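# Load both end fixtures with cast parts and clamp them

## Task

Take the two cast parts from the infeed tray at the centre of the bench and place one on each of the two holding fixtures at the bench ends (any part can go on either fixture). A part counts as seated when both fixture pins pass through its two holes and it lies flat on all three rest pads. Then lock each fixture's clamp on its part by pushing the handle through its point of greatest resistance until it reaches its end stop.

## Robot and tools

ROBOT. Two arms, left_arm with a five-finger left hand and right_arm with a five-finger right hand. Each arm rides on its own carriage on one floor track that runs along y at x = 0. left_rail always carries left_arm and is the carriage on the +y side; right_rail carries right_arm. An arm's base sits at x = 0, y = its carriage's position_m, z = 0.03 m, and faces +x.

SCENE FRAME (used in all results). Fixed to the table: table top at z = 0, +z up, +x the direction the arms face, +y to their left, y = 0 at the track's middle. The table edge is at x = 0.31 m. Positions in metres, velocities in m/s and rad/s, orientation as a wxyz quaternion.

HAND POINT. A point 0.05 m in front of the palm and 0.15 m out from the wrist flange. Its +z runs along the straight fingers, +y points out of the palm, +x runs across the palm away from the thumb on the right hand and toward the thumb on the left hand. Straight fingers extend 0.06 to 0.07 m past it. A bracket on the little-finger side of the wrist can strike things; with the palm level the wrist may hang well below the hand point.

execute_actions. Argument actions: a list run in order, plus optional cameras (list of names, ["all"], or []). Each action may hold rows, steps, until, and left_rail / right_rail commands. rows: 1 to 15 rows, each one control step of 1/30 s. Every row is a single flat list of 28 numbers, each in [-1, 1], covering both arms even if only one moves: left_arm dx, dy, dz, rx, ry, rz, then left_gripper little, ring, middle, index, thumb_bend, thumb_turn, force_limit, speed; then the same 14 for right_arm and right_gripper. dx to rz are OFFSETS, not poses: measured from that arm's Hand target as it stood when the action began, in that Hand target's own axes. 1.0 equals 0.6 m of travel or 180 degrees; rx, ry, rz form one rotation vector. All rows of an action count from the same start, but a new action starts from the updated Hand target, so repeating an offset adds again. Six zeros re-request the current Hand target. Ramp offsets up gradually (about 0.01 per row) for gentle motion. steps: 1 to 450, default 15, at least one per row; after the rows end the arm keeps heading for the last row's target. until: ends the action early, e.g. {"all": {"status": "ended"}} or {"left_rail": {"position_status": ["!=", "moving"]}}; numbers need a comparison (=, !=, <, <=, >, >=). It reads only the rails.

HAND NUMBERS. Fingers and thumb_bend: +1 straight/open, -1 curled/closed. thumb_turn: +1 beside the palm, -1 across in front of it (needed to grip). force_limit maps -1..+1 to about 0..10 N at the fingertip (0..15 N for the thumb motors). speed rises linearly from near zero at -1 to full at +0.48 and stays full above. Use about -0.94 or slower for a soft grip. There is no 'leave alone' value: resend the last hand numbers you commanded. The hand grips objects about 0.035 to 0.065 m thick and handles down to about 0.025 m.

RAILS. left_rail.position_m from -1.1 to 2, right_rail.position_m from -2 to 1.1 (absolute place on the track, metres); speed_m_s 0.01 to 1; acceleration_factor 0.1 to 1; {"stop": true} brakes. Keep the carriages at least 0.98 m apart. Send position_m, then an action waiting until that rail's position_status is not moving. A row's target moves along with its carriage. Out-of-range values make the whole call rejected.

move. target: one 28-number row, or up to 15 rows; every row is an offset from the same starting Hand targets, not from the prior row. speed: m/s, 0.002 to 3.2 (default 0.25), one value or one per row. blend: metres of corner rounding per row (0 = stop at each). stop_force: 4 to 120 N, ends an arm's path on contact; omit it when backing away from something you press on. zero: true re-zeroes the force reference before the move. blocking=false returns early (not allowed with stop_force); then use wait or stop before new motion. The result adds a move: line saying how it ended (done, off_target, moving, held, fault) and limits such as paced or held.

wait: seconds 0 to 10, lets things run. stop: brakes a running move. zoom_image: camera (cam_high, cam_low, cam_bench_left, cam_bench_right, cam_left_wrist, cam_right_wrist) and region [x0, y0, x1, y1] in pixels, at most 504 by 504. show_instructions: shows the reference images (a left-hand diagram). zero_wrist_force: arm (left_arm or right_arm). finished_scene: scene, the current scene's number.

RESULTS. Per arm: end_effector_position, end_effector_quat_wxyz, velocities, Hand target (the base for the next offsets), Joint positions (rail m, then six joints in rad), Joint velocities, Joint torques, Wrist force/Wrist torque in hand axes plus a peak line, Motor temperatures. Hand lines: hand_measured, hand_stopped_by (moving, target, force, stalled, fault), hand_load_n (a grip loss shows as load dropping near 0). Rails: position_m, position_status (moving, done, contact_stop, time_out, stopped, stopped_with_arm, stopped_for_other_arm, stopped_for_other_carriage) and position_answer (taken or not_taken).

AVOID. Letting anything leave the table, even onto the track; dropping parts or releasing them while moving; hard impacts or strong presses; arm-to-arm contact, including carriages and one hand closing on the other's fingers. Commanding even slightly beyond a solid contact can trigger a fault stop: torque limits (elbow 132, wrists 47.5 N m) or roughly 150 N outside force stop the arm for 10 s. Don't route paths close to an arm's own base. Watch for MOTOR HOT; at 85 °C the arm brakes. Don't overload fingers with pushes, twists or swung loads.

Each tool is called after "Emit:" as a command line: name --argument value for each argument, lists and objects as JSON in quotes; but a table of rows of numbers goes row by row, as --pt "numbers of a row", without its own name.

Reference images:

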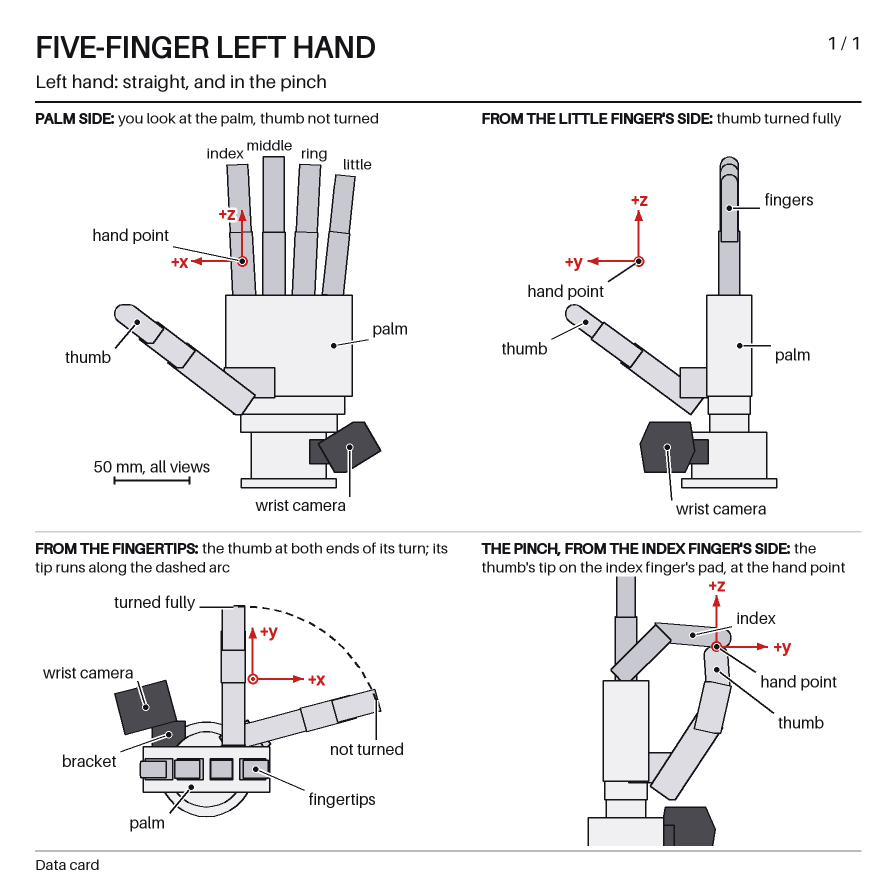

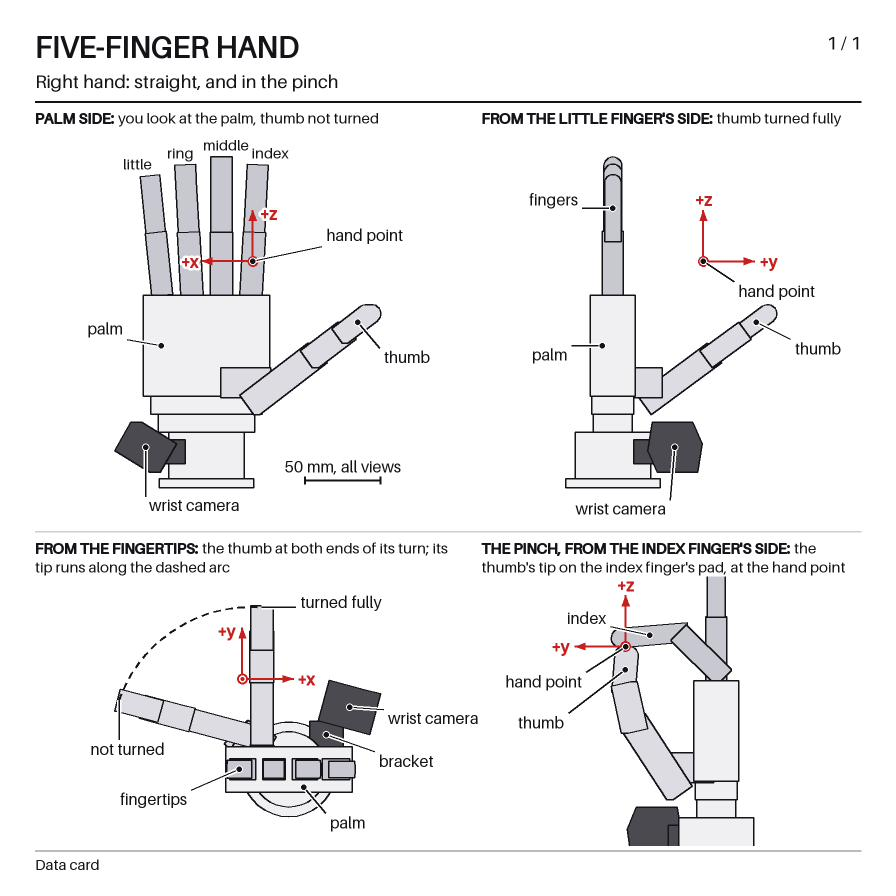

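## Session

Emit:
execute_actions --actions '[]'

Scene clock: 0.00 s.
left_arm: end_effector_position=(+0.4295, +1.0247, +0.2494) hand_measured=(+1.000, +1.000, +1.000, +1.000, +1.000, +1.000) hand_load_n=(+0.0, +0.0, +0.0, +0.0, +0.0, +0.0) hand_stopped_by=(target, target, target, target, target, target) hand_force_limit=0.00 hand_speed=-0.80 end_effector_quat_wxyz=(+0.000, +1.000, +0.000, +0.000) | right_arm: end_effector_position=(+0.4295, -0.5513, +0.2494) hand_measured=(+1.000, +1.000, +1.000, +1.000, +1.000, +1.000) hand_load_n=(+0.0, +0.0, +0.0, +0.0, +0.0, +0.0) hand_stopped_by=(target, target, target, target, target, target) hand_force_limit=0.00 hand_speed=-0.80 end_effector_quat_wxyz=(+0.000, +0.000, +1.000, +0.000)
Joint positions: left_arm=[1.019 -0.28 -1.567 2.134 1.004 1.571 1.29] | right_arm=[-0.678 -0.281 -1.567 2.134 1.004 1.571 -1.851]
Joint velocities: within noise
Joint torques (N m): no reading
Motor temperatures (°C): left_arm=[27 27 26 33 32 35] | right_arm=[30 29 31 36 36 36]
Wrist force (N): no reading
Wrist torque (N m): no reading
Wrist force, peak (N): no reading
Hand target: left_arm +0.4295, +1.0247, +0.2494; +0.000, +1.000, +0.000, +0.000 | right_arm +0.4295, -0.5513, +0.2494; +0.000, +0.000, +1.000, +0.000
left_rail: position_m=1.019 position_status=done
right_rail: position_m=-0.678 position_status=done
camera_calibration:
cam_left_wrist: T_world_to_cam=[[0.276434, 0.960628, 0.0279043, -1.11375], [0.840743, -0.255797, 0.477199, -0.21256], [0.465549, -0.108454, -0.878352, 0.24831], [0, 0, 0, 1]] pos_world=[0.370985, 1.04245, 0.350615]
cam_right_wrist: T_world_to_cam=[[-0.287228, 0.955297, -0.0700523, 0.671166], [0.833317, 0.285275, 0.473498, -0.310815], [0.472315, 0.0776263, -0.878005, 0.177807], [0, 0, 0, 1]] pos_world=[0.367805, -0.566298, 0.350303]

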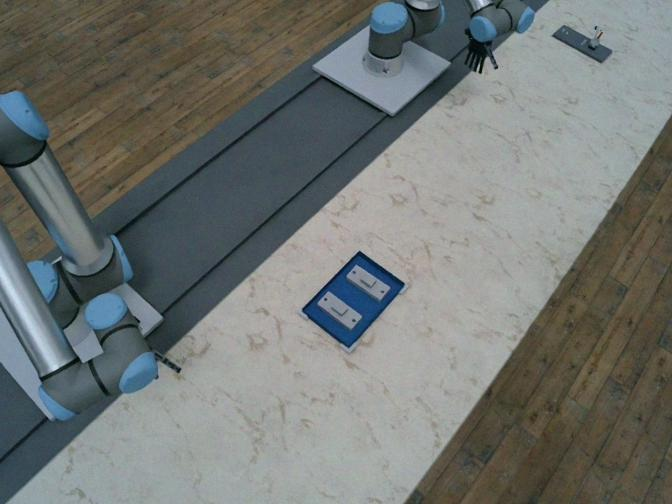

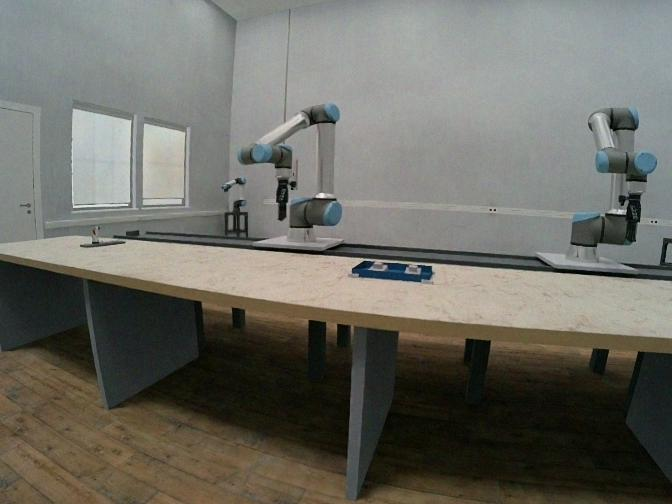

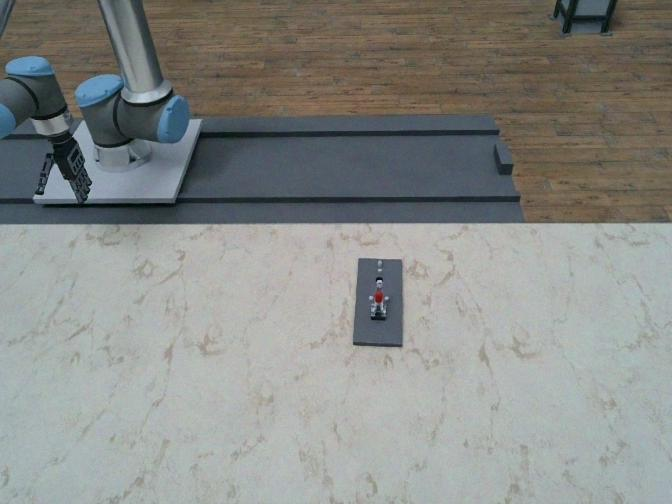

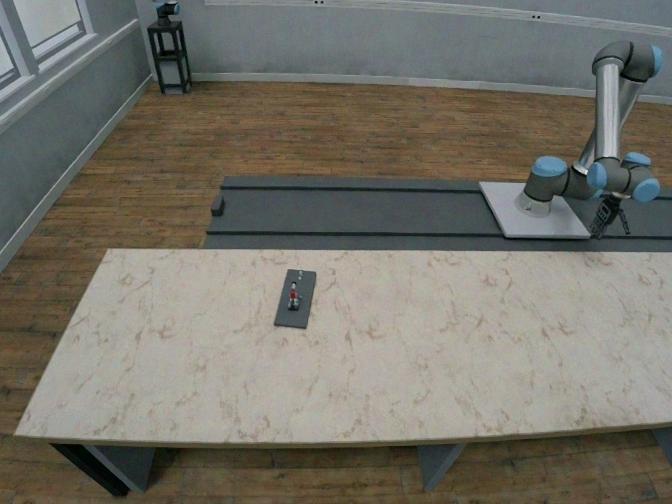

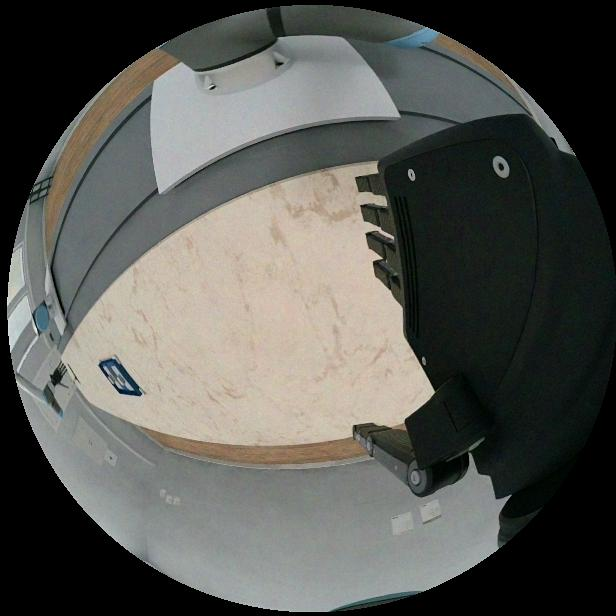

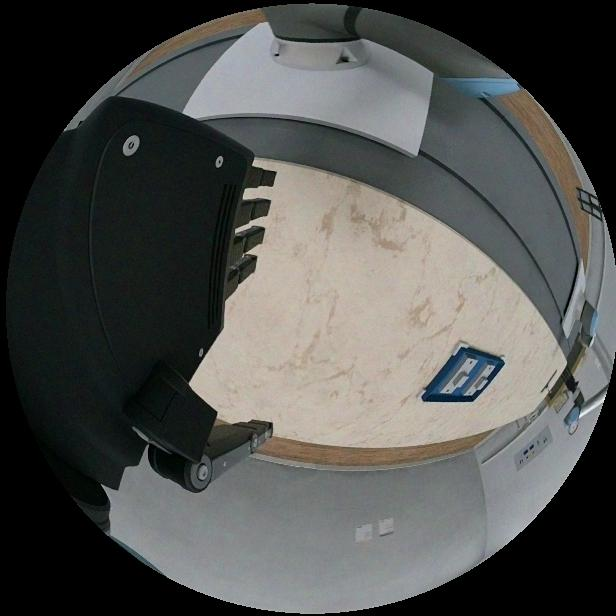

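Emit:
zoom_image --camera "cam_bench_left" --region '[330, 240, 430, 360]'

Emit:
zoom_image --camera "cam_bench_right" --region '[255, 255, 335, 335]'

Emit:
zoom_image --camera "cam_high" --region '[290, 240, 420, 360]'

Scaled by 4.200.

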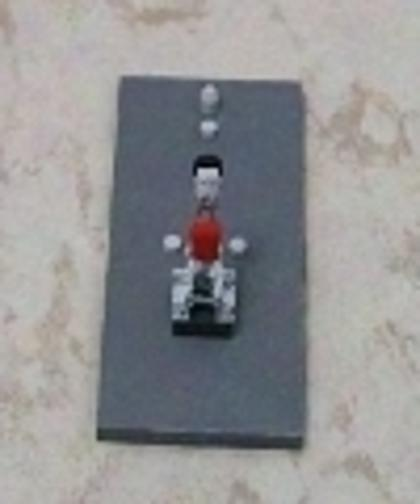

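Scaled by 6.300.

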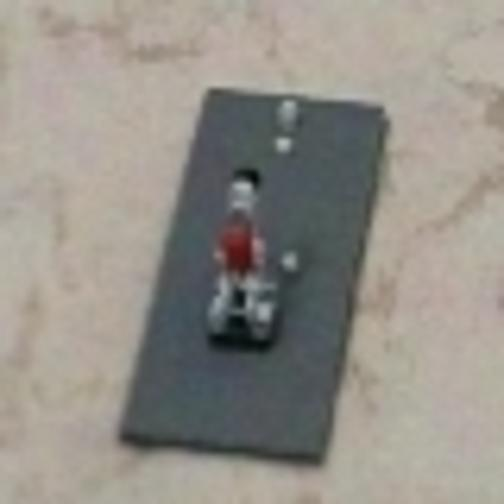

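Scaled by 3.877.

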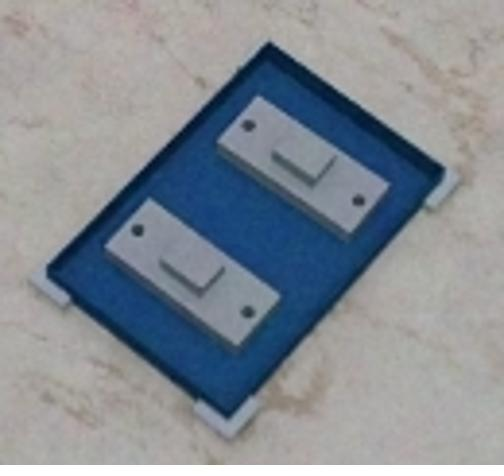

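Emit:
execute_actions --actions '[{"left_rail":{"position_m":1.97,"speed_m_s":0.7,"acceleration_factor":0.5},"right_rail":{"position_m":-1.955,"speed_m_s":0.7,"acceleration_factor":0.5},"steps":200,"until":{"all":{"status":"ended"}}}]'

Scene clock: 94.20 s.
left_arm: end_effector_position=(+0.4295, +1.9762, +0.2494) hand_measured=(+1.000, +1.000, +1.000, +1.000, +1.000, +1.000) hand_load_n=(+0.0, +0.0, +0.0, +0.0, +0.0, +0.0) hand_stopped_by=(target, target, target, target, target, target) hand_force_limit=0.00 hand_speed=-0.80 end_effector_quat_wxyz=(+0.000, +1.000, +0.000, +0.000) | right_arm: end_effector_position=(+0.4295, -1.8284, +0.2494) hand_measured=(+1.000, +1.000, +1.000, +1.000, +1.000, +1.000) hand_load_n=(+0.0, +0.0, +0.0, +0.0, +0.0, +0.0) hand_stopped_by=(target, target, target, target, target, target) hand_force_limit=0.00 hand_speed=-0.80 end_effector_quat_wxyz=(+0.000, +0.000, +1.000, +0.000)
Joint positions: left_arm=[1.97 -0.281 -1.567 2.134 1.004 1.571 1.29] | right_arm=[-1.955 -0.281 -1.567 2.134 1.004 1.571 -1.851]
Joint torques (N m): left_arm=[-1.47 -34.87 -30.56 4.13 0.4 -0.16] | right_arm=[1.07 -29.93 -33.06 3.61 0.01 -0.04]
Wrist force (N): left_arm=[-0.3 0.0 -0.3] | right_arm=[-0.3 0.3 -0.2]
Wrist torque (N m): left_arm=[0.02 0.04 -0.01] | right_arm=[0.05 0.05 -0.02]
Wrist force, peak (N): left_arm=[-0.1 1.0 0.4] | right_arm=[-0.3 1.0 -0.3]
Hand target: left_arm +0.4295, +1.9762, +0.2494; +0.000, +1.000, +0.000, +0.000 | right_arm +0.4295, -1.8284, +0.2494; +0.000, +0.000, +1.000, +0.000
left_rail: position_m=1.970 speed_m_s=0.70 position_status=done
right_rail: position_m=-1.955 speed_m_s=0.70 position_status=done

Emit:
move --target '[0.1358,0.322,0.1657,0.333,0,0,1,1,1,1,1,1,0,-0.8,-0.076,0.0693,0.1657,0.333,0,0,1,1,1,1,1,1,0,-0.8]' --speed 0.4 --cameras '["cam_left_wrist", "cam_right_wrist"]'

Emit:
zoom_image --camera "cam_left_wrist" --region '[60, 200, 400, 540]'

Emit:
zoom_image --camera "cam_right_wrist" --region '[220, 200, 560, 540]'

Scene clock: 116.60 s.
left_arm: end_effector_position=(+0.5110, +1.7830, +0.1500) hand_measured=(+1.000, +1.000, +1.000, +1.000, +1.000, +1.000) hand_load_n=(+0.0, -0.5, +0.0, +0.0, +0.0, -0.5) hand_stopped_by=(target, target, target, target, target, target) hand_force_limit=0.00 hand_speed=-0.80 end_effector_quat_wxyz=(-0.500, +0.866, +0.000, +0.000) | right_arm: end_effector_position=(+0.4751, -1.7869, +0.1500) hand_measured=(+1.000, +1.000, +1.000, +1.000, +1.000, +1.000) hand_load_n=(+0.0, +0.0, +0.0, +0.0, +0.0, -0.5) hand_stopped_by=(target, target, target, target, target, target) hand_force_limit=0.00 hand_speed=-0.80 end_effector_quat_wxyz=(+0.000, +0.000, +0.866, -0.500)
Joint positions: left_arm=[1.97 -0.966 -0.968 1.957 1.539 1.056 0.334] | right_arm=[-1.955 0.387 -1.026 1.973 1.201 2.5 -0.888]
Joint torques (N m): left_arm=[-19.88 -56.65 -29.41 5.56 0.54 -3.78] | right_arm=[13.34 -47.46 -30.95 6.94 3.55 3.61]
Wrist force (N): left_arm=[-0.6 -0.5 -0.3] | right_arm=[-0.4 0.2 -1.0]
Wrist torque (N m): left_arm=[-0.06 0.08 0.02] | right_arm=[0.19 0.19 -0.15]
Wrist force, peak (N): left_arm=[-0.6 1.2 -1.1] | right_arm=[-0.2 2.5 -0.8]
Hand target: left_arm +0.5110, +1.7830, +0.1500; -0.500, +0.866, +0.000, +0.000 | right_arm +0.4751, -1.7869, +0.1500; +0.000, +0.000, +0.866, -0.500
Off the commanded pose: left_arm 0.000 m, 0 deg | right_arm 0.000 m, 0 deg.
left_rail: position_m=1.970 speed_m_s=0.70 position_status=done
right_rail: position_m=-1.955 speed_m_s=0.70 position_status=done
move: done
camera_calibration:
cam_left_wrist: T_world_to_cam=[[0.276387, 0.457066, 0.8454, -1.08673], [0.840756, -0.541125, 0.0176897, 0.537973], [0.465552, 0.705886, -0.533841, -1.29831], [0, 0, 0, 1]] pos_world=[0.452485, 1.70428, 0.216109]
cam_right_wrist: T_world_to_cam=[[-0.287229, 0.417974, -0.861857, 1.01622], [0.833265, 0.552791, -0.00961393, 0.601208], [0.472408, -0.720916, -0.50706, -1.31768], [0, 0, 0, 1]] pos_world=[0.413404, -1.70703, 0.21347]
Images, in order (width x height): cam_left_wrist 616x616, cam_right_wrist 616x616.

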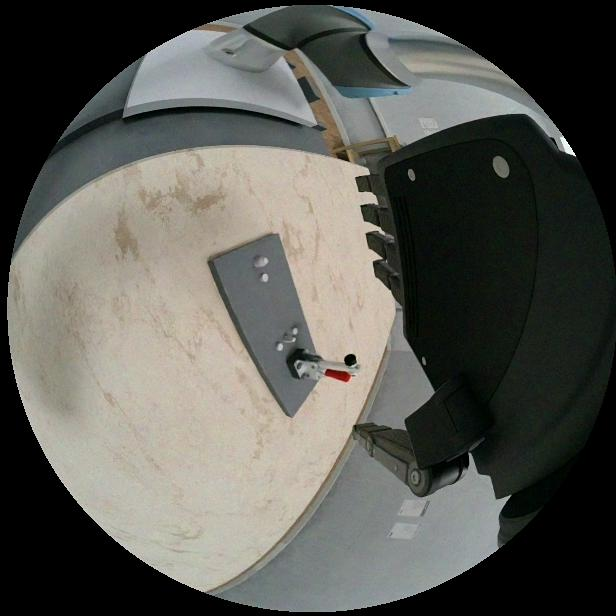

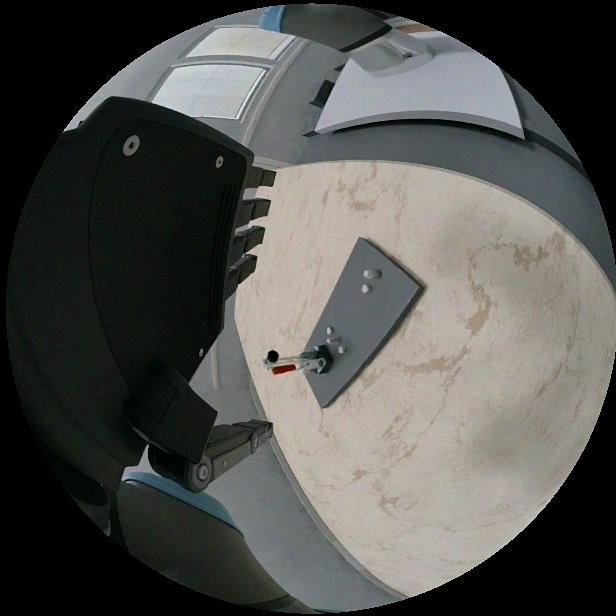

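Scaled by 1.482 from the camera's 616x616 image, which has a finer 880x880 frame.

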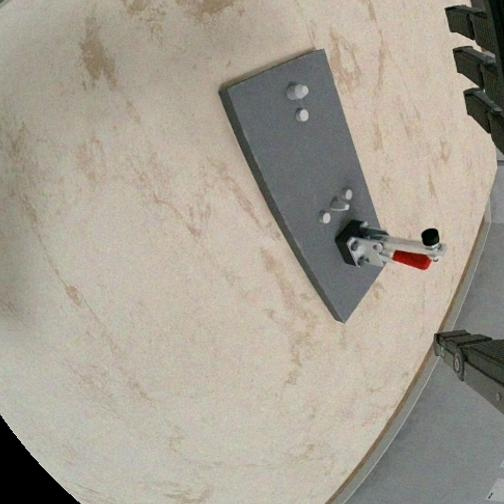

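Scaled by 1.482 from the camera's 616x616 image, which has a finer 880x880 frame.

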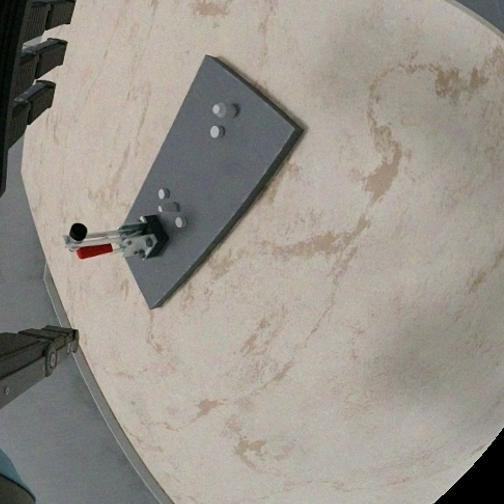

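Zoom in more for pixel accuracy.

Emit:
zoom_image --camera "cam_left_wrist" --region '[235, 240, 345, 350]'

Emit:
zoom_image --camera "cam_right_wrist" --region '[310, 255, 400, 365]'

Scaled by 4.582 from the camera's 616x616 image, which has a finer 880x880 frame.

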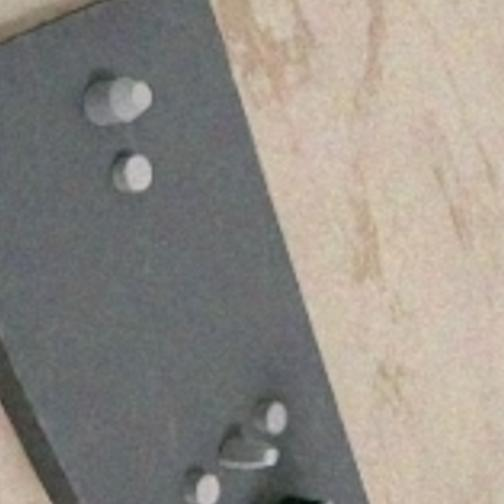

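Scaled by 4.582 from the camera's 616x616 image, which has a finer 880x880 frame.

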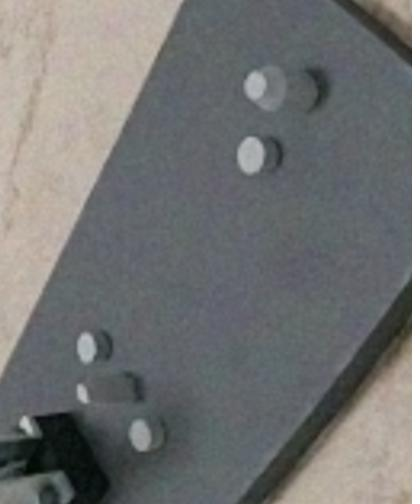

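Emit:
move --target '[0.163,-0.0905,-0.0099,0,0,0,-1,-1,0.2,0.2,0.7,-1,0,0.2,0,0,0,0,0,0,1,1,1,1,1,1,0,-0.8]' --speed 0.25

Emit:
execute_actions --actions '[{"left_rail":{"position_m":0.17},"steps":200,"until":{"all":{"status":"ended"}}}]' --cameras '["cam_left_wrist"]'

Scene clock: 223.20 s.
left_arm: end_effector_position=(+0.6088, +1.8051, +0.1999) hand_measured=(-1.000, -1.000, +0.200, +0.200, +0.700, -1.000) hand_load_n=(+0.0, +0.0, +0.0, +0.0, +0.0, +0.0) hand_stopped_by=(target, target, target, target, target, target) hand_force_limit=0.00 hand_speed=0.20 end_effector_quat_wxyz=(-0.500, +0.866, +0.000, +0.000) | right_arm: end_effector_position=(+0.4751, -1.7869, +0.1500) hand_measured=(+1.000, +1.000, +1.000, +1.000, +1.000, +1.000) hand_load_n=(+0.5, +0.0, +0.0, +0.0, +0.0, +0.0) hand_stopped_by=(target, target, target, target, target, target) hand_force_limit=0.00 hand_speed=-0.80 end_effector_quat_wxyz=(+0.000, +0.000, +0.866, -0.500)
Joint positions: left_arm=[1.97 -0.822 -0.963 1.792 1.643 0.941 0.436] | right_arm=[-1.955 0.387 -1.026 1.973 1.201 2.501 -0.888]
Joint torques (N m): left_arm=[14.72 -63.62 -34.51 5.67 -2.83 3.64] | right_arm=[13.58 -44.55 -30.46 6.53 3.36 3.4]
Wrist force (N): left_arm=[-0.4 -0.3 -0.2] | right_arm=[-0.3 0.3 -0.5]
Wrist torque (N m): left_arm=[-0.02 0.07 -0.11] | right_arm=[0.18 0.16 -0.14]
Wrist force, peak (N): left_arm=[-2.1 0.8 -0.1] | right_arm=[-0.6 0.9 -1.4]
Hand target: left_arm +0.6088, +1.8051, +0.1999; -0.500, +0.866, +0.000, +0.000 | right_arm +0.4751, -1.7869, +0.1500; +0.000, +0.000, +0.866, -0.500
Off the commanded pose: left_arm 0.000 m, 0 deg | right_arm 0.000 m, 0 deg.
left_rail: position_m=1.970 speed_m_s=0.70 position_status=done
right_rail: position_m=-1.955 speed_m_s=0.70 position_status=done
move: done

Scene clock: 227.77 s.
left_arm: end_effector_position=(+0.6088, +0.0050, +0.1999) hand_measured=(-1.000, -1.000, +0.200, +0.200, +0.700, -1.000) hand_load_n=(+0.0, +0.0, +0.0, +0.0, +0.0, +0.0) hand_stopped_by=(target, target, target, target, target, target) hand_force_limit=0.00 hand_speed=0.20 end_effector_quat_wxyz=(-0.500, +0.866, +0.000, +0.000) | right_arm: end_effector_position=(+0.4751, -1.7869, +0.1500) hand_measured=(+1.000, +1.000, +1.000, +1.000, +1.000, +1.000) hand_load_n=(+0.0, +0.0, +0.0, +0.0, +0.0, +0.0) hand_stopped_by=(target, target, target, target, target, target) hand_force_limit=0.00 hand_speed=-0.80 end_effector_quat_wxyz=(+0.000, +0.000, +0.866, -0.500)
Joint positions: left_arm=[0.17 -0.822 -0.963 1.792 1.643 0.941 0.436] | right_arm=[-1.955 0.387 -1.026 1.973 1.201 2.501 -0.888]
Joint torques (N m): left_arm=[4.37 -75.19 -25.69 2.55 1.04 3.63] | right_arm=[13.23 -45.36 -30.71 6.4 2.98 3.2]
Wrist force (N): left_arm=[-0.8 -0.2 -0.4] | right_arm=[-0.6 0.9 -1.0]
Wrist torque (N m): left_arm=[0.02 0.13 -0.13] | right_arm=[0.31 0.21 -0.13]
Wrist force, peak (N): left_arm=[-0.9 -0.2 -0.9] | right_arm=[-1.3 0.5 -1.2]
Hand target: left_arm +0.6088, +0.0051, +0.1999; -0.500, +0.866, +0.000, +0.000 | right_arm +0.4751, -1.7869, +0.1500; +0.000, +0.000, +0.866, -0.500
Off the commanded pose: left_arm 0.000 m, 0 deg | right_arm 0.000 m, 0 deg.
left_rail: position_m=0.170 speed_m_s=0.70 position_status=done
right_rail: position_m=-1.955 speed_m_s=0.70 position_status=done
camera_calibration:
cam_left_wrist: T_world_to_cam=[[0.276458, 0.45702, 0.845401, -0.343321], [0.840733, -0.541164, 0.0176192, -0.507226], [0.465553, 0.705886, -0.533841, -0.0621392], [0, 0, 0, 1]] pos_world=[0.550285, -0.0737244, 0.266009]
Images, in order (width x height): cam_left_wrist 616x616.

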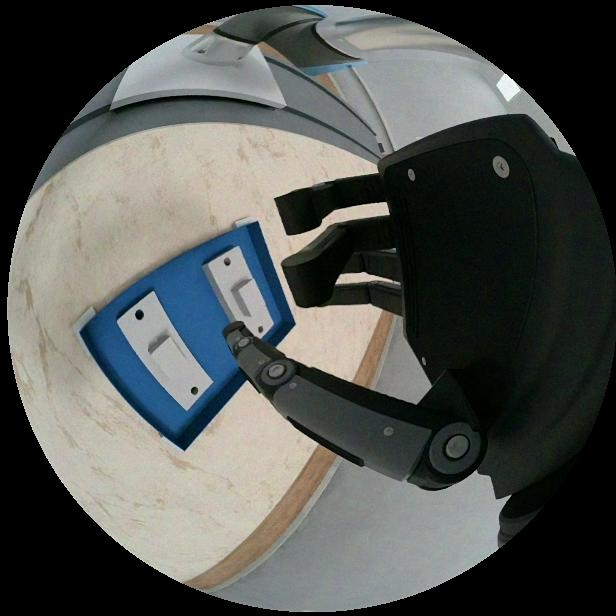

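Emit:
zoom_image --camera "cam_left_wrist" --region '[195, 240, 295, 340]'

Scaled by 5.040 from the camera's 616x616 image, which has a finer 880x880 frame.

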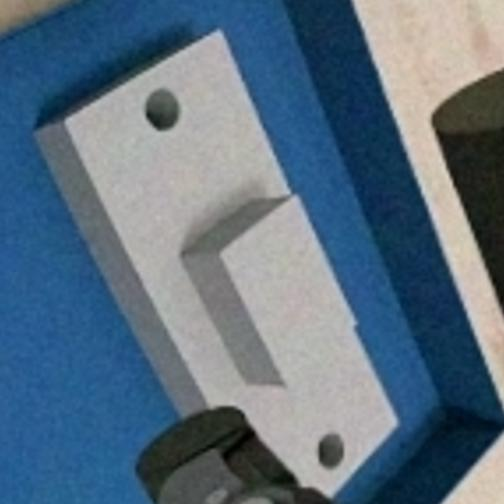

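Emit:
move --pt "0.0927 0.018 0.202 0 -0.0101 -0.0058 -1 -1 0.2 0.2 0.7 -1 0 0.2 0 0 0 0 0 0 1 1 1 1 1 1 0 -0.8" --pt "0.0927 0.0902 0.2437 0 -0.0101 -0.0058 -1 -1 0.2 0.2 0.7 -1 0 0.2 0 0 0 0 0 0 1 1 1 1 1 1 0 -0.8" --speed 0.2 --blend 0.02 --cameras '["cam_left_wrist"]'

Emit:
zoom_image --camera "cam_left_wrist" --region '[170, 220, 350, 400]'

Scene clock: 262.33 s.
left_arm: end_effector_position=(+0.6644, +0.1045, +0.0800) hand_measured=(-1.000, -1.000, +0.200, +0.200, +0.700, -1.000) hand_load_n=(+0.0, +0.0, +0.0, +0.0, +0.0, +0.5) hand_stopped_by=(target, target, target, target, target, target) hand_force_limit=0.00 hand_speed=0.20 end_effector_quat_wxyz=(-0.499, +0.866, +0.016, -0.009) | right_arm: end_effector_position=(+0.4751, -1.7869, +0.1500) hand_measured=(+1.000, +1.000, +1.000, +1.000, +1.000, +1.000) hand_load_n=(+0.0, +0.0, +0.0, +0.0, +0.0, +0.0) hand_stopped_by=(target, target, target, target, target, target) hand_force_limit=0.00 hand_speed=-0.80 end_effector_quat_wxyz=(+0.000, +0.000, +0.866, -0.500)
Joint positions: left_arm=[0.17 -0.649 -0.795 1.763 1.433 0.837 0.55] | right_arm=[-1.955 0.387 -1.026 1.973 1.201 2.501 -0.888]
Joint torques (N m): left_arm=[14.62 -68.77 -29.96 1.9 -2.92 3.6] | right_arm=[11.8 -45.22 -30.56 6.62 2.31 3.28]
Wrist force (N): left_arm=[-0.8 0.2 -0.6] | right_arm=[-0.4 0.5 -0.9]
Wrist torque (N m): left_arm=[0.06 0.11 -0.12] | right_arm=[0.23 0.18 -0.14]
Wrist force, peak (N): left_arm=[-1.1 -0.6 -1.7] | right_arm=[-0.8 1.2 -1.3]
Hand target: left_arm +0.6644, +0.1045, +0.0799; -0.499, +0.866, +0.016, -0.009 | right_arm +0.4751, -1.7869, +0.1500; +0.000, +0.000, +0.866, -0.500
Off the commanded pose: left_arm 0.000 m, 0 deg | right_arm 0.000 m, 0 deg.
left_rail: position_m=0.170 speed_m_s=0.70 position_status=done
right_rail: position_m=-1.955 speed_m_s=0.70 position_status=done
move: done
camera_calibration:
cam_left_wrist: T_world_to_cam=[[0.259567, 0.466854, 0.845383, -0.292595], [0.859965, -0.510048, 0.0176243, -0.514028], [0.439414, 0.722426, -0.53387, -0.206615], [0, 0, 0, 1]] pos_world=[0.608784, 0.0236842, 0.146109]
Images, in order (width x height): cam_left_wrist 616x616.

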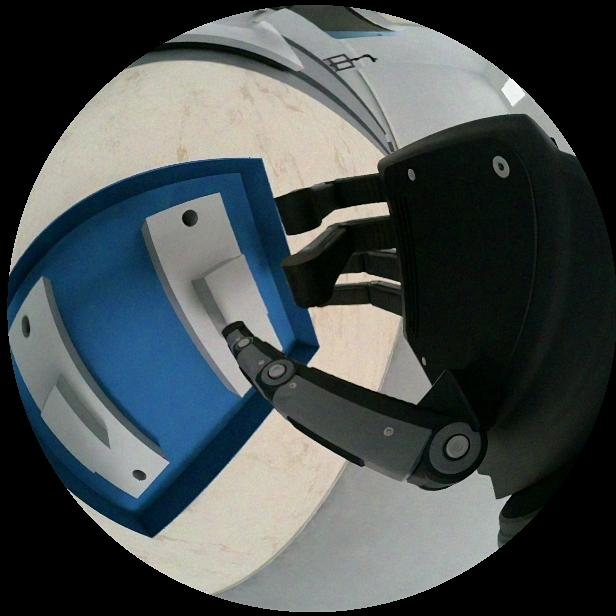

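Scaled by 2.800 from the camera's 616x616 image, which has a finer 880x880 frame.

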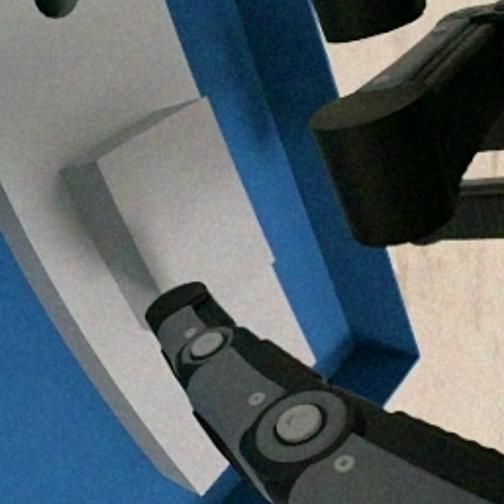

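Emit:
move --target '[-0.0083,0.0037,-0.0064,0,0,0,-1,-1,0.2,0.2,0.7,-1,0,0.2,0,0,0,0,0,0,1,1,1,1,1,1,0,-0.8]' --speed 0.1

Emit:
move --target '[0,0.0502,0.029,0,0,0,-1,-1,0.2,0.2,0.7,-1,0,0.2,0,0,0,0,0,0,1,1,1,1,1,1,0,-0.8]' --speed 0.03 --stop_force 5 --cameras '["cam_left_wrist"]'

Emit:
zoom_image --camera "cam_left_wrist" --region '[120, 180, 340, 400]'

Scene clock: 300.57 s.
left_arm: end_effector_position=(+0.6597, +0.0999, +0.0798) hand_measured=(-1.000, -1.000, +0.200, +0.200, +0.700, -1.000) hand_load_n=(+0.0, +0.0, +0.0, +0.0, +0.0, +0.0) hand_stopped_by=(target, target, target, target, target, target) hand_force_limit=0.00 hand_speed=0.20 end_effector_quat_wxyz=(-0.499, +0.866, +0.016, -0.009) | right_arm: end_effector_position=(+0.4751, -1.7869, +0.1500) hand_measured=(+1.000, +1.000, +1.000, +1.000, +1.000, +1.000) hand_load_n=(+0.0, +0.0, +0.0, +0.0, +0.0, +0.0) hand_stopped_by=(target, target, target, target, target, target) hand_force_limit=0.00 hand_speed=-0.80 end_effector_quat_wxyz=(+0.000, +0.000, +0.866, -0.500)
Joint positions: left_arm=[0.17 -0.659 -0.797 1.77 1.435 0.844 0.541] | right_arm=[-1.955 0.387 -1.026 1.973 1.201 2.501 -0.888]
Joint torques (N m): left_arm=[-20.83 -96.63 -9.03 5.61 1.84 -3.54] | right_arm=[13.07 -44.95 -30.9 6.42 1.66 3.29]
Wrist force (N): left_arm=[-0.5 0.0 -0.3] | right_arm=[-0.5 0.9 -1.1]
Wrist torque (N m): left_arm=[0.01 0.08 0.03] | right_arm=[0.29 0.20 -0.14]
Wrist force, peak (N): left_arm=[-1.0 -0.3 -0.5] | right_arm=[-0.4 1.4 -1.4]
Hand target: left_arm +0.6596, +0.0999, +0.0799; -0.499, +0.866, +0.016, -0.009 | right_arm +0.4751, -1.7869, +0.1500; +0.000, +0.000, +0.866, -0.500
Off the commanded pose: left_arm 0.000 m, 0 deg | right_arm 0.000 m, 0 deg.
left_rail: position_m=0.170 speed_m_s=0.70 position_status=done
right_rail: position_m=-1.955 speed_m_s=0.70 position_status=done
move: done

Scene clock: 302.63 s.
left_arm: end_effector_position=(+0.6596, +0.0998, +0.0451) hand_measured=(-1.000, -1.000, +0.200, +0.200, +0.700, -1.000) hand_load_n=(+0.0, +0.0, +0.0, +0.0, +0.0, +0.0) hand_stopped_by=(target, target, target, target, target, target) hand_force_limit=0.00 hand_speed=0.20 end_effector_quat_wxyz=(-0.499, +0.866, +0.016, -0.009) | right_arm: end_effector_position=(+0.4751, -1.7869, +0.1500) hand_measured=(+1.000, +1.000, +1.000, +1.000, +1.000, +1.000) hand_load_n=(+0.0, +0.0, -0.5, +0.0, +0.0, +0.0) hand_stopped_by=(target, target, target, target, target, target) hand_force_limit=0.00 hand_speed=-0.80 end_effector_quat_wxyz=(+0.000, +0.000, +0.866, -0.500)
Joint positions: left_arm=[0.17 -0.659 -0.749 1.764 1.391 0.844 0.541] | right_arm=[-1.955 0.387 -1.026 1.973 1.201 2.501 -0.888]
Joint torques (N m): left_arm=[-16.34 -69.73 -28.28 1.74 0.8 -2.58] | right_arm=[13.23 -45.31 -30.58 6.43 1.6 3.39]
Wrist force (N): left_arm=[-0.4 -0.1 -0.3] | right_arm=[-0.5 1.0 -0.6]
Wrist torque (N m): left_arm=[-0.02 0.06 0.04] | right_arm=[0.29 0.18 -0.13]
Wrist force, peak (N): left_arm=[-1.0 -0.2 -0.5] | right_arm=[-0.8 1.0 -1.3]
Hand target: left_arm +0.6596, +0.0998, +0.0451; -0.499, +0.866, +0.016, -0.009 | right_arm +0.4751, -1.7869, +0.1500; +0.000, +0.000, +0.866, -0.500
Off the commanded pose: left_arm 0.000 m, 0 deg | right_arm 0.000 m, 0 deg.
left_rail: position_m=0.170 speed_m_s=0.70 position_status=done
right_rail: position_m=-1.955 speed_m_s=0.70 position_status=done
move: done
camera_calibration:
cam_left_wrist: T_world_to_cam=[[0.259546, 0.466819, 0.845408, -0.259641], [0.859988, -0.510011, 0.0175967, -0.511694], [0.439382, 0.722474, -0.533831, -0.219729], [0, 0, 0, 1]] pos_world=[0.603984, 0.0189841, 0.111209]
Images, in order (width x height): cam_left_wrist 616x616.

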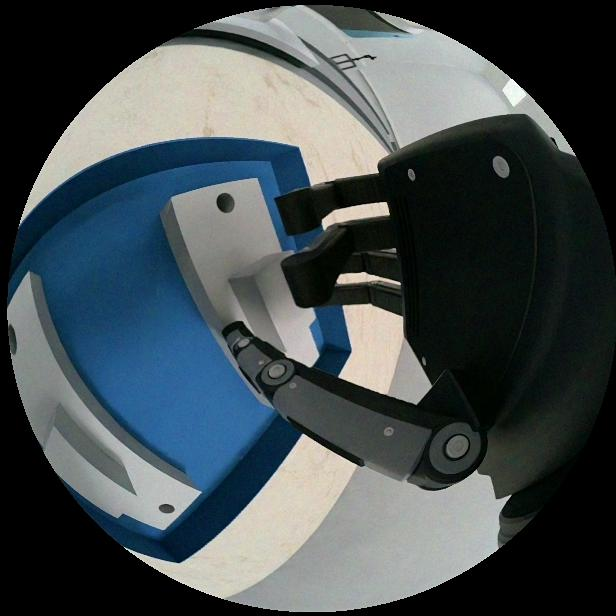

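Scaled by 2.291 from the camera's 616x616 image, which has a finer 880x880 frame.

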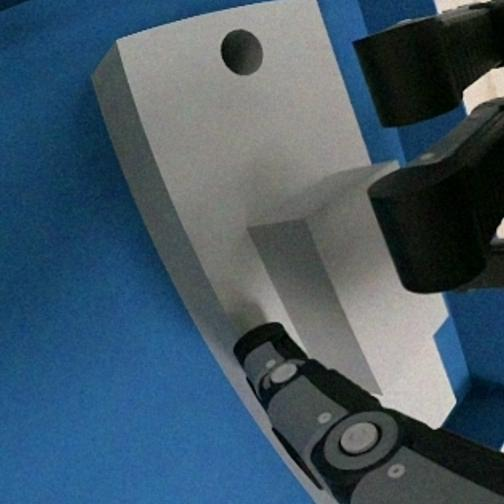

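Emit:
execute_actions --actions '[{"rows":[[0,0,0,0,0,0,-1,-1,-0.45,-0.45,0.05,-1,0.6,-0.92,0,0,0,0,0,0,1,1,1,1,1,1,0,-0.8]],"steps":150}]'

Scene clock: 325.77 s.
left_arm: end_effector_position=(+0.6596, +0.0998, +0.0451) hand_measured=(-1.000, -1.000, -0.044, -0.066, +0.562, -1.000) hand_load_n=(+0.0, +0.5, +8.0, +7.5, +11.5, +0.5) hand_stopped_by=(target, target, force, force, force, target) hand_force_limit=0.60 hand_speed=-0.92 end_effector_quat_wxyz=(-0.499, +0.866, +0.016, -0.009) | right_arm: end_effector_position=(+0.4751, -1.7869, +0.1500) hand_measured=(+1.000, +1.000, +1.000, +1.000, +1.000, +1.000) hand_load_n=(+0.0, +0.0, +0.0, -0.5, +0.0, +0.0) hand_stopped_by=(target, target, target, target, target, target) hand_force_limit=0.00 hand_speed=-0.80 end_effector_quat_wxyz=(+0.000, +0.000, +0.866, -0.500)
Joint positions: left_arm=[0.17 -0.659 -0.749 1.764 1.391 0.844 0.541] | right_arm=[-1.955 0.387 -1.026 1.973 1.201 2.501 -0.888]
Joint torques (N m): left_arm=[4.49 -85.63 -27.19 3.51 -0.81 1.59] | right_arm=[12.66 -44.21 -30.98 6.45 0.55 3.33]
Wrist force (N): left_arm=[0.2 0.1 0.4] | right_arm=[-0.5 0.9 -0.9]
Wrist torque (N m): left_arm=[-0.10 0.02 0.01] | right_arm=[0.28 0.20 -0.13]
Wrist force, peak (N): left_arm=[-0.6 0.4 2.0] | right_arm=[-1.1 0.5 -1.4]
Hand target: left_arm +0.6596, +0.0998, +0.0451; -0.499, +0.866, +0.016, -0.009 | right_arm +0.4751, -1.7869, +0.1500; +0.000, +0.000, +0.866, -0.500
Off the commanded pose: left_arm 0.000 m, 0 deg | right_arm 0.000 m, 0 deg.
left_rail: position_m=0.170 speed_m_s=0.70 position_status=done
right_rail: position_m=-1.955 speed_m_s=0.70 position_status=done

Emit:
move --pt "0 -0.1443 -0.0833 0 0 0 -1 -1 -0.45 -0.45 0.05 -1 0.6 -0.92 0 0 0 0 0 0 1 1 1 1 1 1 0 -0.8" --pt "-0.1367 -0.2376 -0.1551 0 0.0221 0.0128 -1 -1 -0.45 -0.45 0.05 -1 0.6 -0.92 0 0 0 0 0 0 1 1 1 1 1 1 0 -0.8" --speed 0.12 --blend 0.02

Emit:
execute_actions --actions '[{"left_rail":{"position_m":1.97,"speed_m_s":0.7,"acceleration_factor":0.4},"steps":250,"until":{"all":{"status":"ended"}}}]' --cameras '["cam_bench_left","cam_left_wrist"]'

Emit:
zoom_image --camera "cam_bench_left" --region '[320, 220, 440, 360]'

Scene clock: 343.87 s.
left_arm: end_effector_position=(+0.5780, +0.0877, +0.2150) hand_measured=(-1.000, -1.000, -0.044, -0.066, +0.564, -1.000) hand_load_n=(+0.0, +0.0, +7.0, +5.5, +13.0, +0.0) hand_stopped_by=(target, target, force, force, force, target) hand_force_limit=0.60 hand_speed=-0.92 end_effector_quat_wxyz=(-0.499, +0.866, -0.019, +0.011) | right_arm: end_effector_position=(+0.4751, -1.7869, +0.1500) hand_measured=(+1.000, +1.000, +1.000, +1.000, +1.000, +1.000) hand_load_n=(+0.0, +0.0, +0.0, +0.0, +0.0, +0.0) hand_stopped_by=(target, target, target, target, target, target) hand_force_limit=0.00 hand_speed=-0.80 end_effector_quat_wxyz=(+0.000, +0.000, +0.866, -0.500)
Joint positions: left_arm=[0.17 -0.773 -1.071 1.944 1.553 0.869 0.511] | right_arm=[-1.955 0.387 -1.026 1.973 1.201 2.501 -0.888]
Joint torques (N m): left_arm=[-19.26 -83.23 -12.39 6.78 1.25 -3.8] | right_arm=[11.98 -46.22 -30.33 6.37 0.17 3.27]
Wrist force (N): left_arm=[-0.8 4.7 2.2] | right_arm=[-0.2 0.5 -1.0]
Wrist torque (N m): left_arm=[0.11 0.18 -0.08] | right_arm=[0.24 0.15 -0.12]
Wrist force, peak (N): left_arm=[-0.3 6.0 3.0] | right_arm=[-0.1 1.0 -1.5]
Hand target: left_arm +0.5780, +0.0877, +0.2151; -0.499, +0.866, -0.019, +0.011 | right_arm +0.4751, -1.7869, +0.1500; +0.000, +0.000, +0.866, -0.500
Off the commanded pose: left_arm 0.000 m, 0 deg | right_arm 0.000 m, 0 deg.
left_rail: position_m=0.170 speed_m_s=0.70 position_status=done
right_rail: position_m=-1.955 speed_m_s=0.70 position_status=done
move: done

Scene clock: 348.83 s.
left_arm: end_effector_position=(+0.5780, +1.8877, +0.2151) hand_measured=(-1.000, -1.000, -0.044, -0.066, +0.564, -1.000) hand_load_n=(+0.5, +0.0, +7.5, +5.5, +13.0, +0.0) hand_stopped_by=(target, target, force, force, force, target) hand_force_limit=0.60 hand_speed=-0.92 end_effector_quat_wxyz=(-0.499, +0.866, -0.019, +0.011) | right_arm: end_effector_position=(+0.4751, -1.7869, +0.1500) hand_measured=(+1.000, +1.000, +1.000, +1.000, +1.000, +1.000) hand_load_n=(+0.0, +0.0, +0.0, +0.0, +0.0, +0.0) hand_stopped_by=(target, target, target, target, target, target) hand_force_limit=0.00 hand_speed=-0.80 end_effector_quat_wxyz=(+0.000, +0.000, +0.866, -0.500)
Joint positions: left_arm=[1.97 -0.773 -1.071 1.944 1.553 0.869 0.511] | right_arm=[-1.955 0.387 -1.026 1.973 1.201 2.501 -0.888]
Joint torques (N m): left_arm=[8.81 -73.3 -20.26 4.35 -2.17 -3.63] | right_arm=[11.14 -44.98 -30.81 6.26 0.01 3.27]
Wrist force (N): left_arm=[-0.6 4.5 2.0] | right_arm=[-0.6 0.5 -0.9]
Wrist torque (N m): left_arm=[0.08 0.15 -0.07] | right_arm=[0.24 0.21 -0.15]
Wrist force, peak (N): left_arm=[-1.0 4.8 2.8] | right_arm=[-0.8 0.6 -1.6]
Hand target: left_arm +0.5780, +1.8877, +0.2151; -0.499, +0.866, -0.019, +0.011 | right_arm +0.4751, -1.7869, +0.1500; +0.000, +0.000, +0.866, -0.500
Off the commanded pose: left_arm 0.000 m, 0 deg | right_arm 0.000 m, 0 deg.
left_rail: position_m=1.970 speed_m_s=0.70 position_status=done
right_rail: position_m=-1.955 speed_m_s=0.70 position_status=done
camera_calibration:
cam_left_wrist: T_world_to_cam=[[0.296247, 0.444485, 0.845382, -1.19583], [0.816301, -0.577361, 0.0175086, 0.619742], [0.495873, 0.684899, -0.533875, -1.34652], [0, 0, 0, 1]] pos_world=[0.516066, 1.81157, 0.281209]
Images, in order (width x height): cam_bench_left 672x504, cam_left_wrist 616x616.

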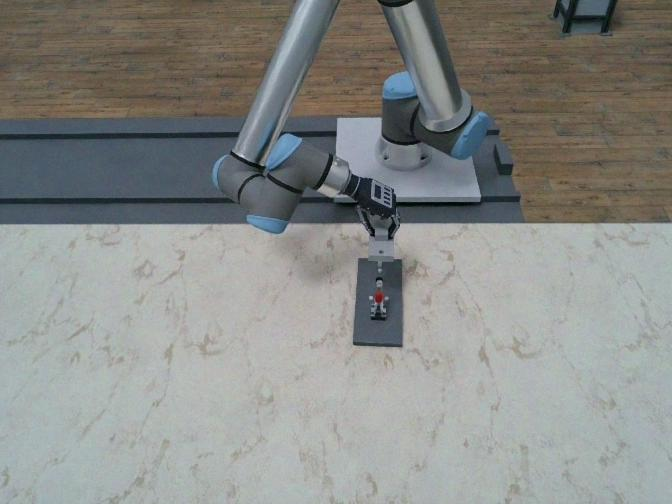

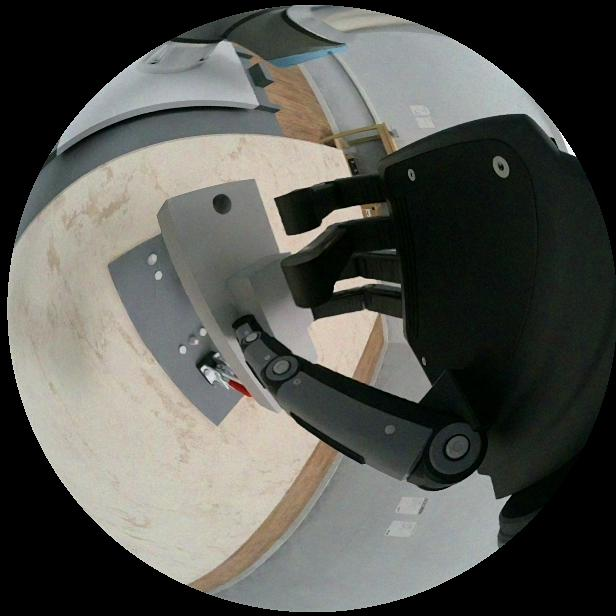

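Scaled by 3.600.

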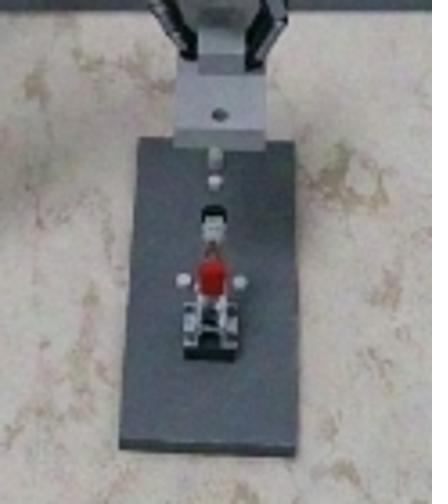

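Emit:
move --target '[0.0008,0.1905,0.11,0,0,0,-1,-1,-0.45,-0.45,0.05,-1,0.6,-0.92,0,0,0,0,0,0,1,1,1,1,1,1,0,-0.8]' --speed 0.1 --cameras '["cam_bench_left"]'

Emit:
zoom_image --camera "cam_bench_left" --region '[340, 240, 420, 320]'

Scene clock: 366.70 s.
left_arm: end_effector_position=(+0.5784, +1.8876, +0.0832) hand_measured=(-1.000, -1.000, -0.044, -0.066, +0.564, -1.000) hand_load_n=(+0.0, +0.0, +7.0, +5.5, +13.0, +0.0) hand_stopped_by=(target, target, force, force, force, target) hand_force_limit=0.60 hand_speed=-0.92 end_effector_quat_wxyz=(-0.499, +0.866, -0.019, +0.011) | right_arm: end_effector_position=(+0.4751, -1.7869, +0.1500) hand_measured=(+1.000, +1.000, +1.000, +1.000, +1.000, +1.000) hand_load_n=(+0.0, +0.0, +0.0, +0.0, +0.0, +0.0) hand_stopped_by=(target, target, target, target, target, target) hand_force_limit=0.00 hand_speed=-0.80 end_effector_quat_wxyz=(+0.000, +0.000, +0.866, -0.500)
Joint positions: left_arm=[1.97 -0.772 -0.878 1.957 1.348 0.869 0.511] | right_arm=[-1.955 0.387 -1.026 1.973 1.201 2.501 -0.888]
Joint torques (N m): left_arm=[14.93 -63.72 -26.21 3.14 -3.43 3.65] | right_arm=[12.44 -46.16 -30.94 6.28 0.34 3.58]
Wrist force (N): left_arm=[-0.5 4.1 2.2] | right_arm=[-0.6 0.6 -1.1]
Wrist torque (N m): left_arm=[0.02 0.11 -0.06] | right_arm=[0.26 0.21 -0.15]
Wrist force, peak (N): left_arm=[-0.9 5.6 3.1] | right_arm=[-0.6 1.0 -1.4]
Hand target: left_arm +0.5784, +1.8876, +0.0831; -0.499, +0.866, -0.019, +0.011 | right_arm +0.4751, -1.7869, +0.1500; +0.000, +0.000, +0.866, -0.500
Off the commanded pose: left_arm 0.000 m, 0 deg | right_arm 0.000 m, 0 deg.
left_rail: position_m=1.970 speed_m_s=0.70 position_status=done
right_rail: position_m=-1.955 speed_m_s=0.70 position_status=done
move: done
Images, in order (width x height): cam_bench_left 672x504.

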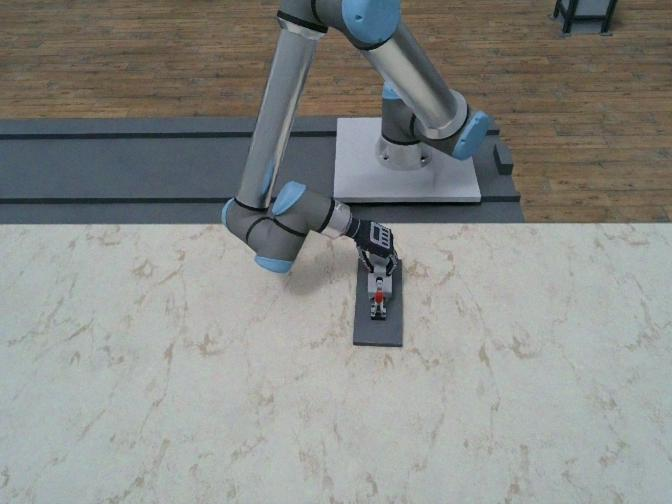

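Scaled by 6.300.

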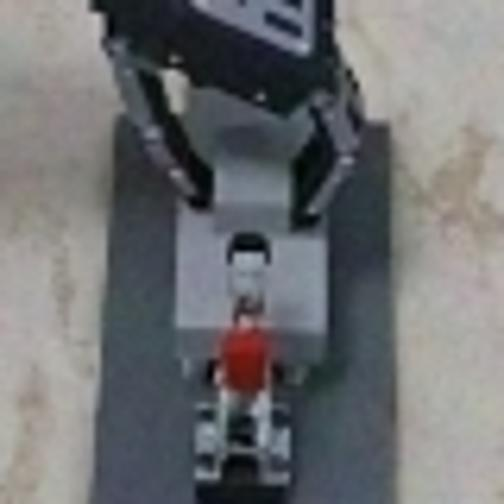

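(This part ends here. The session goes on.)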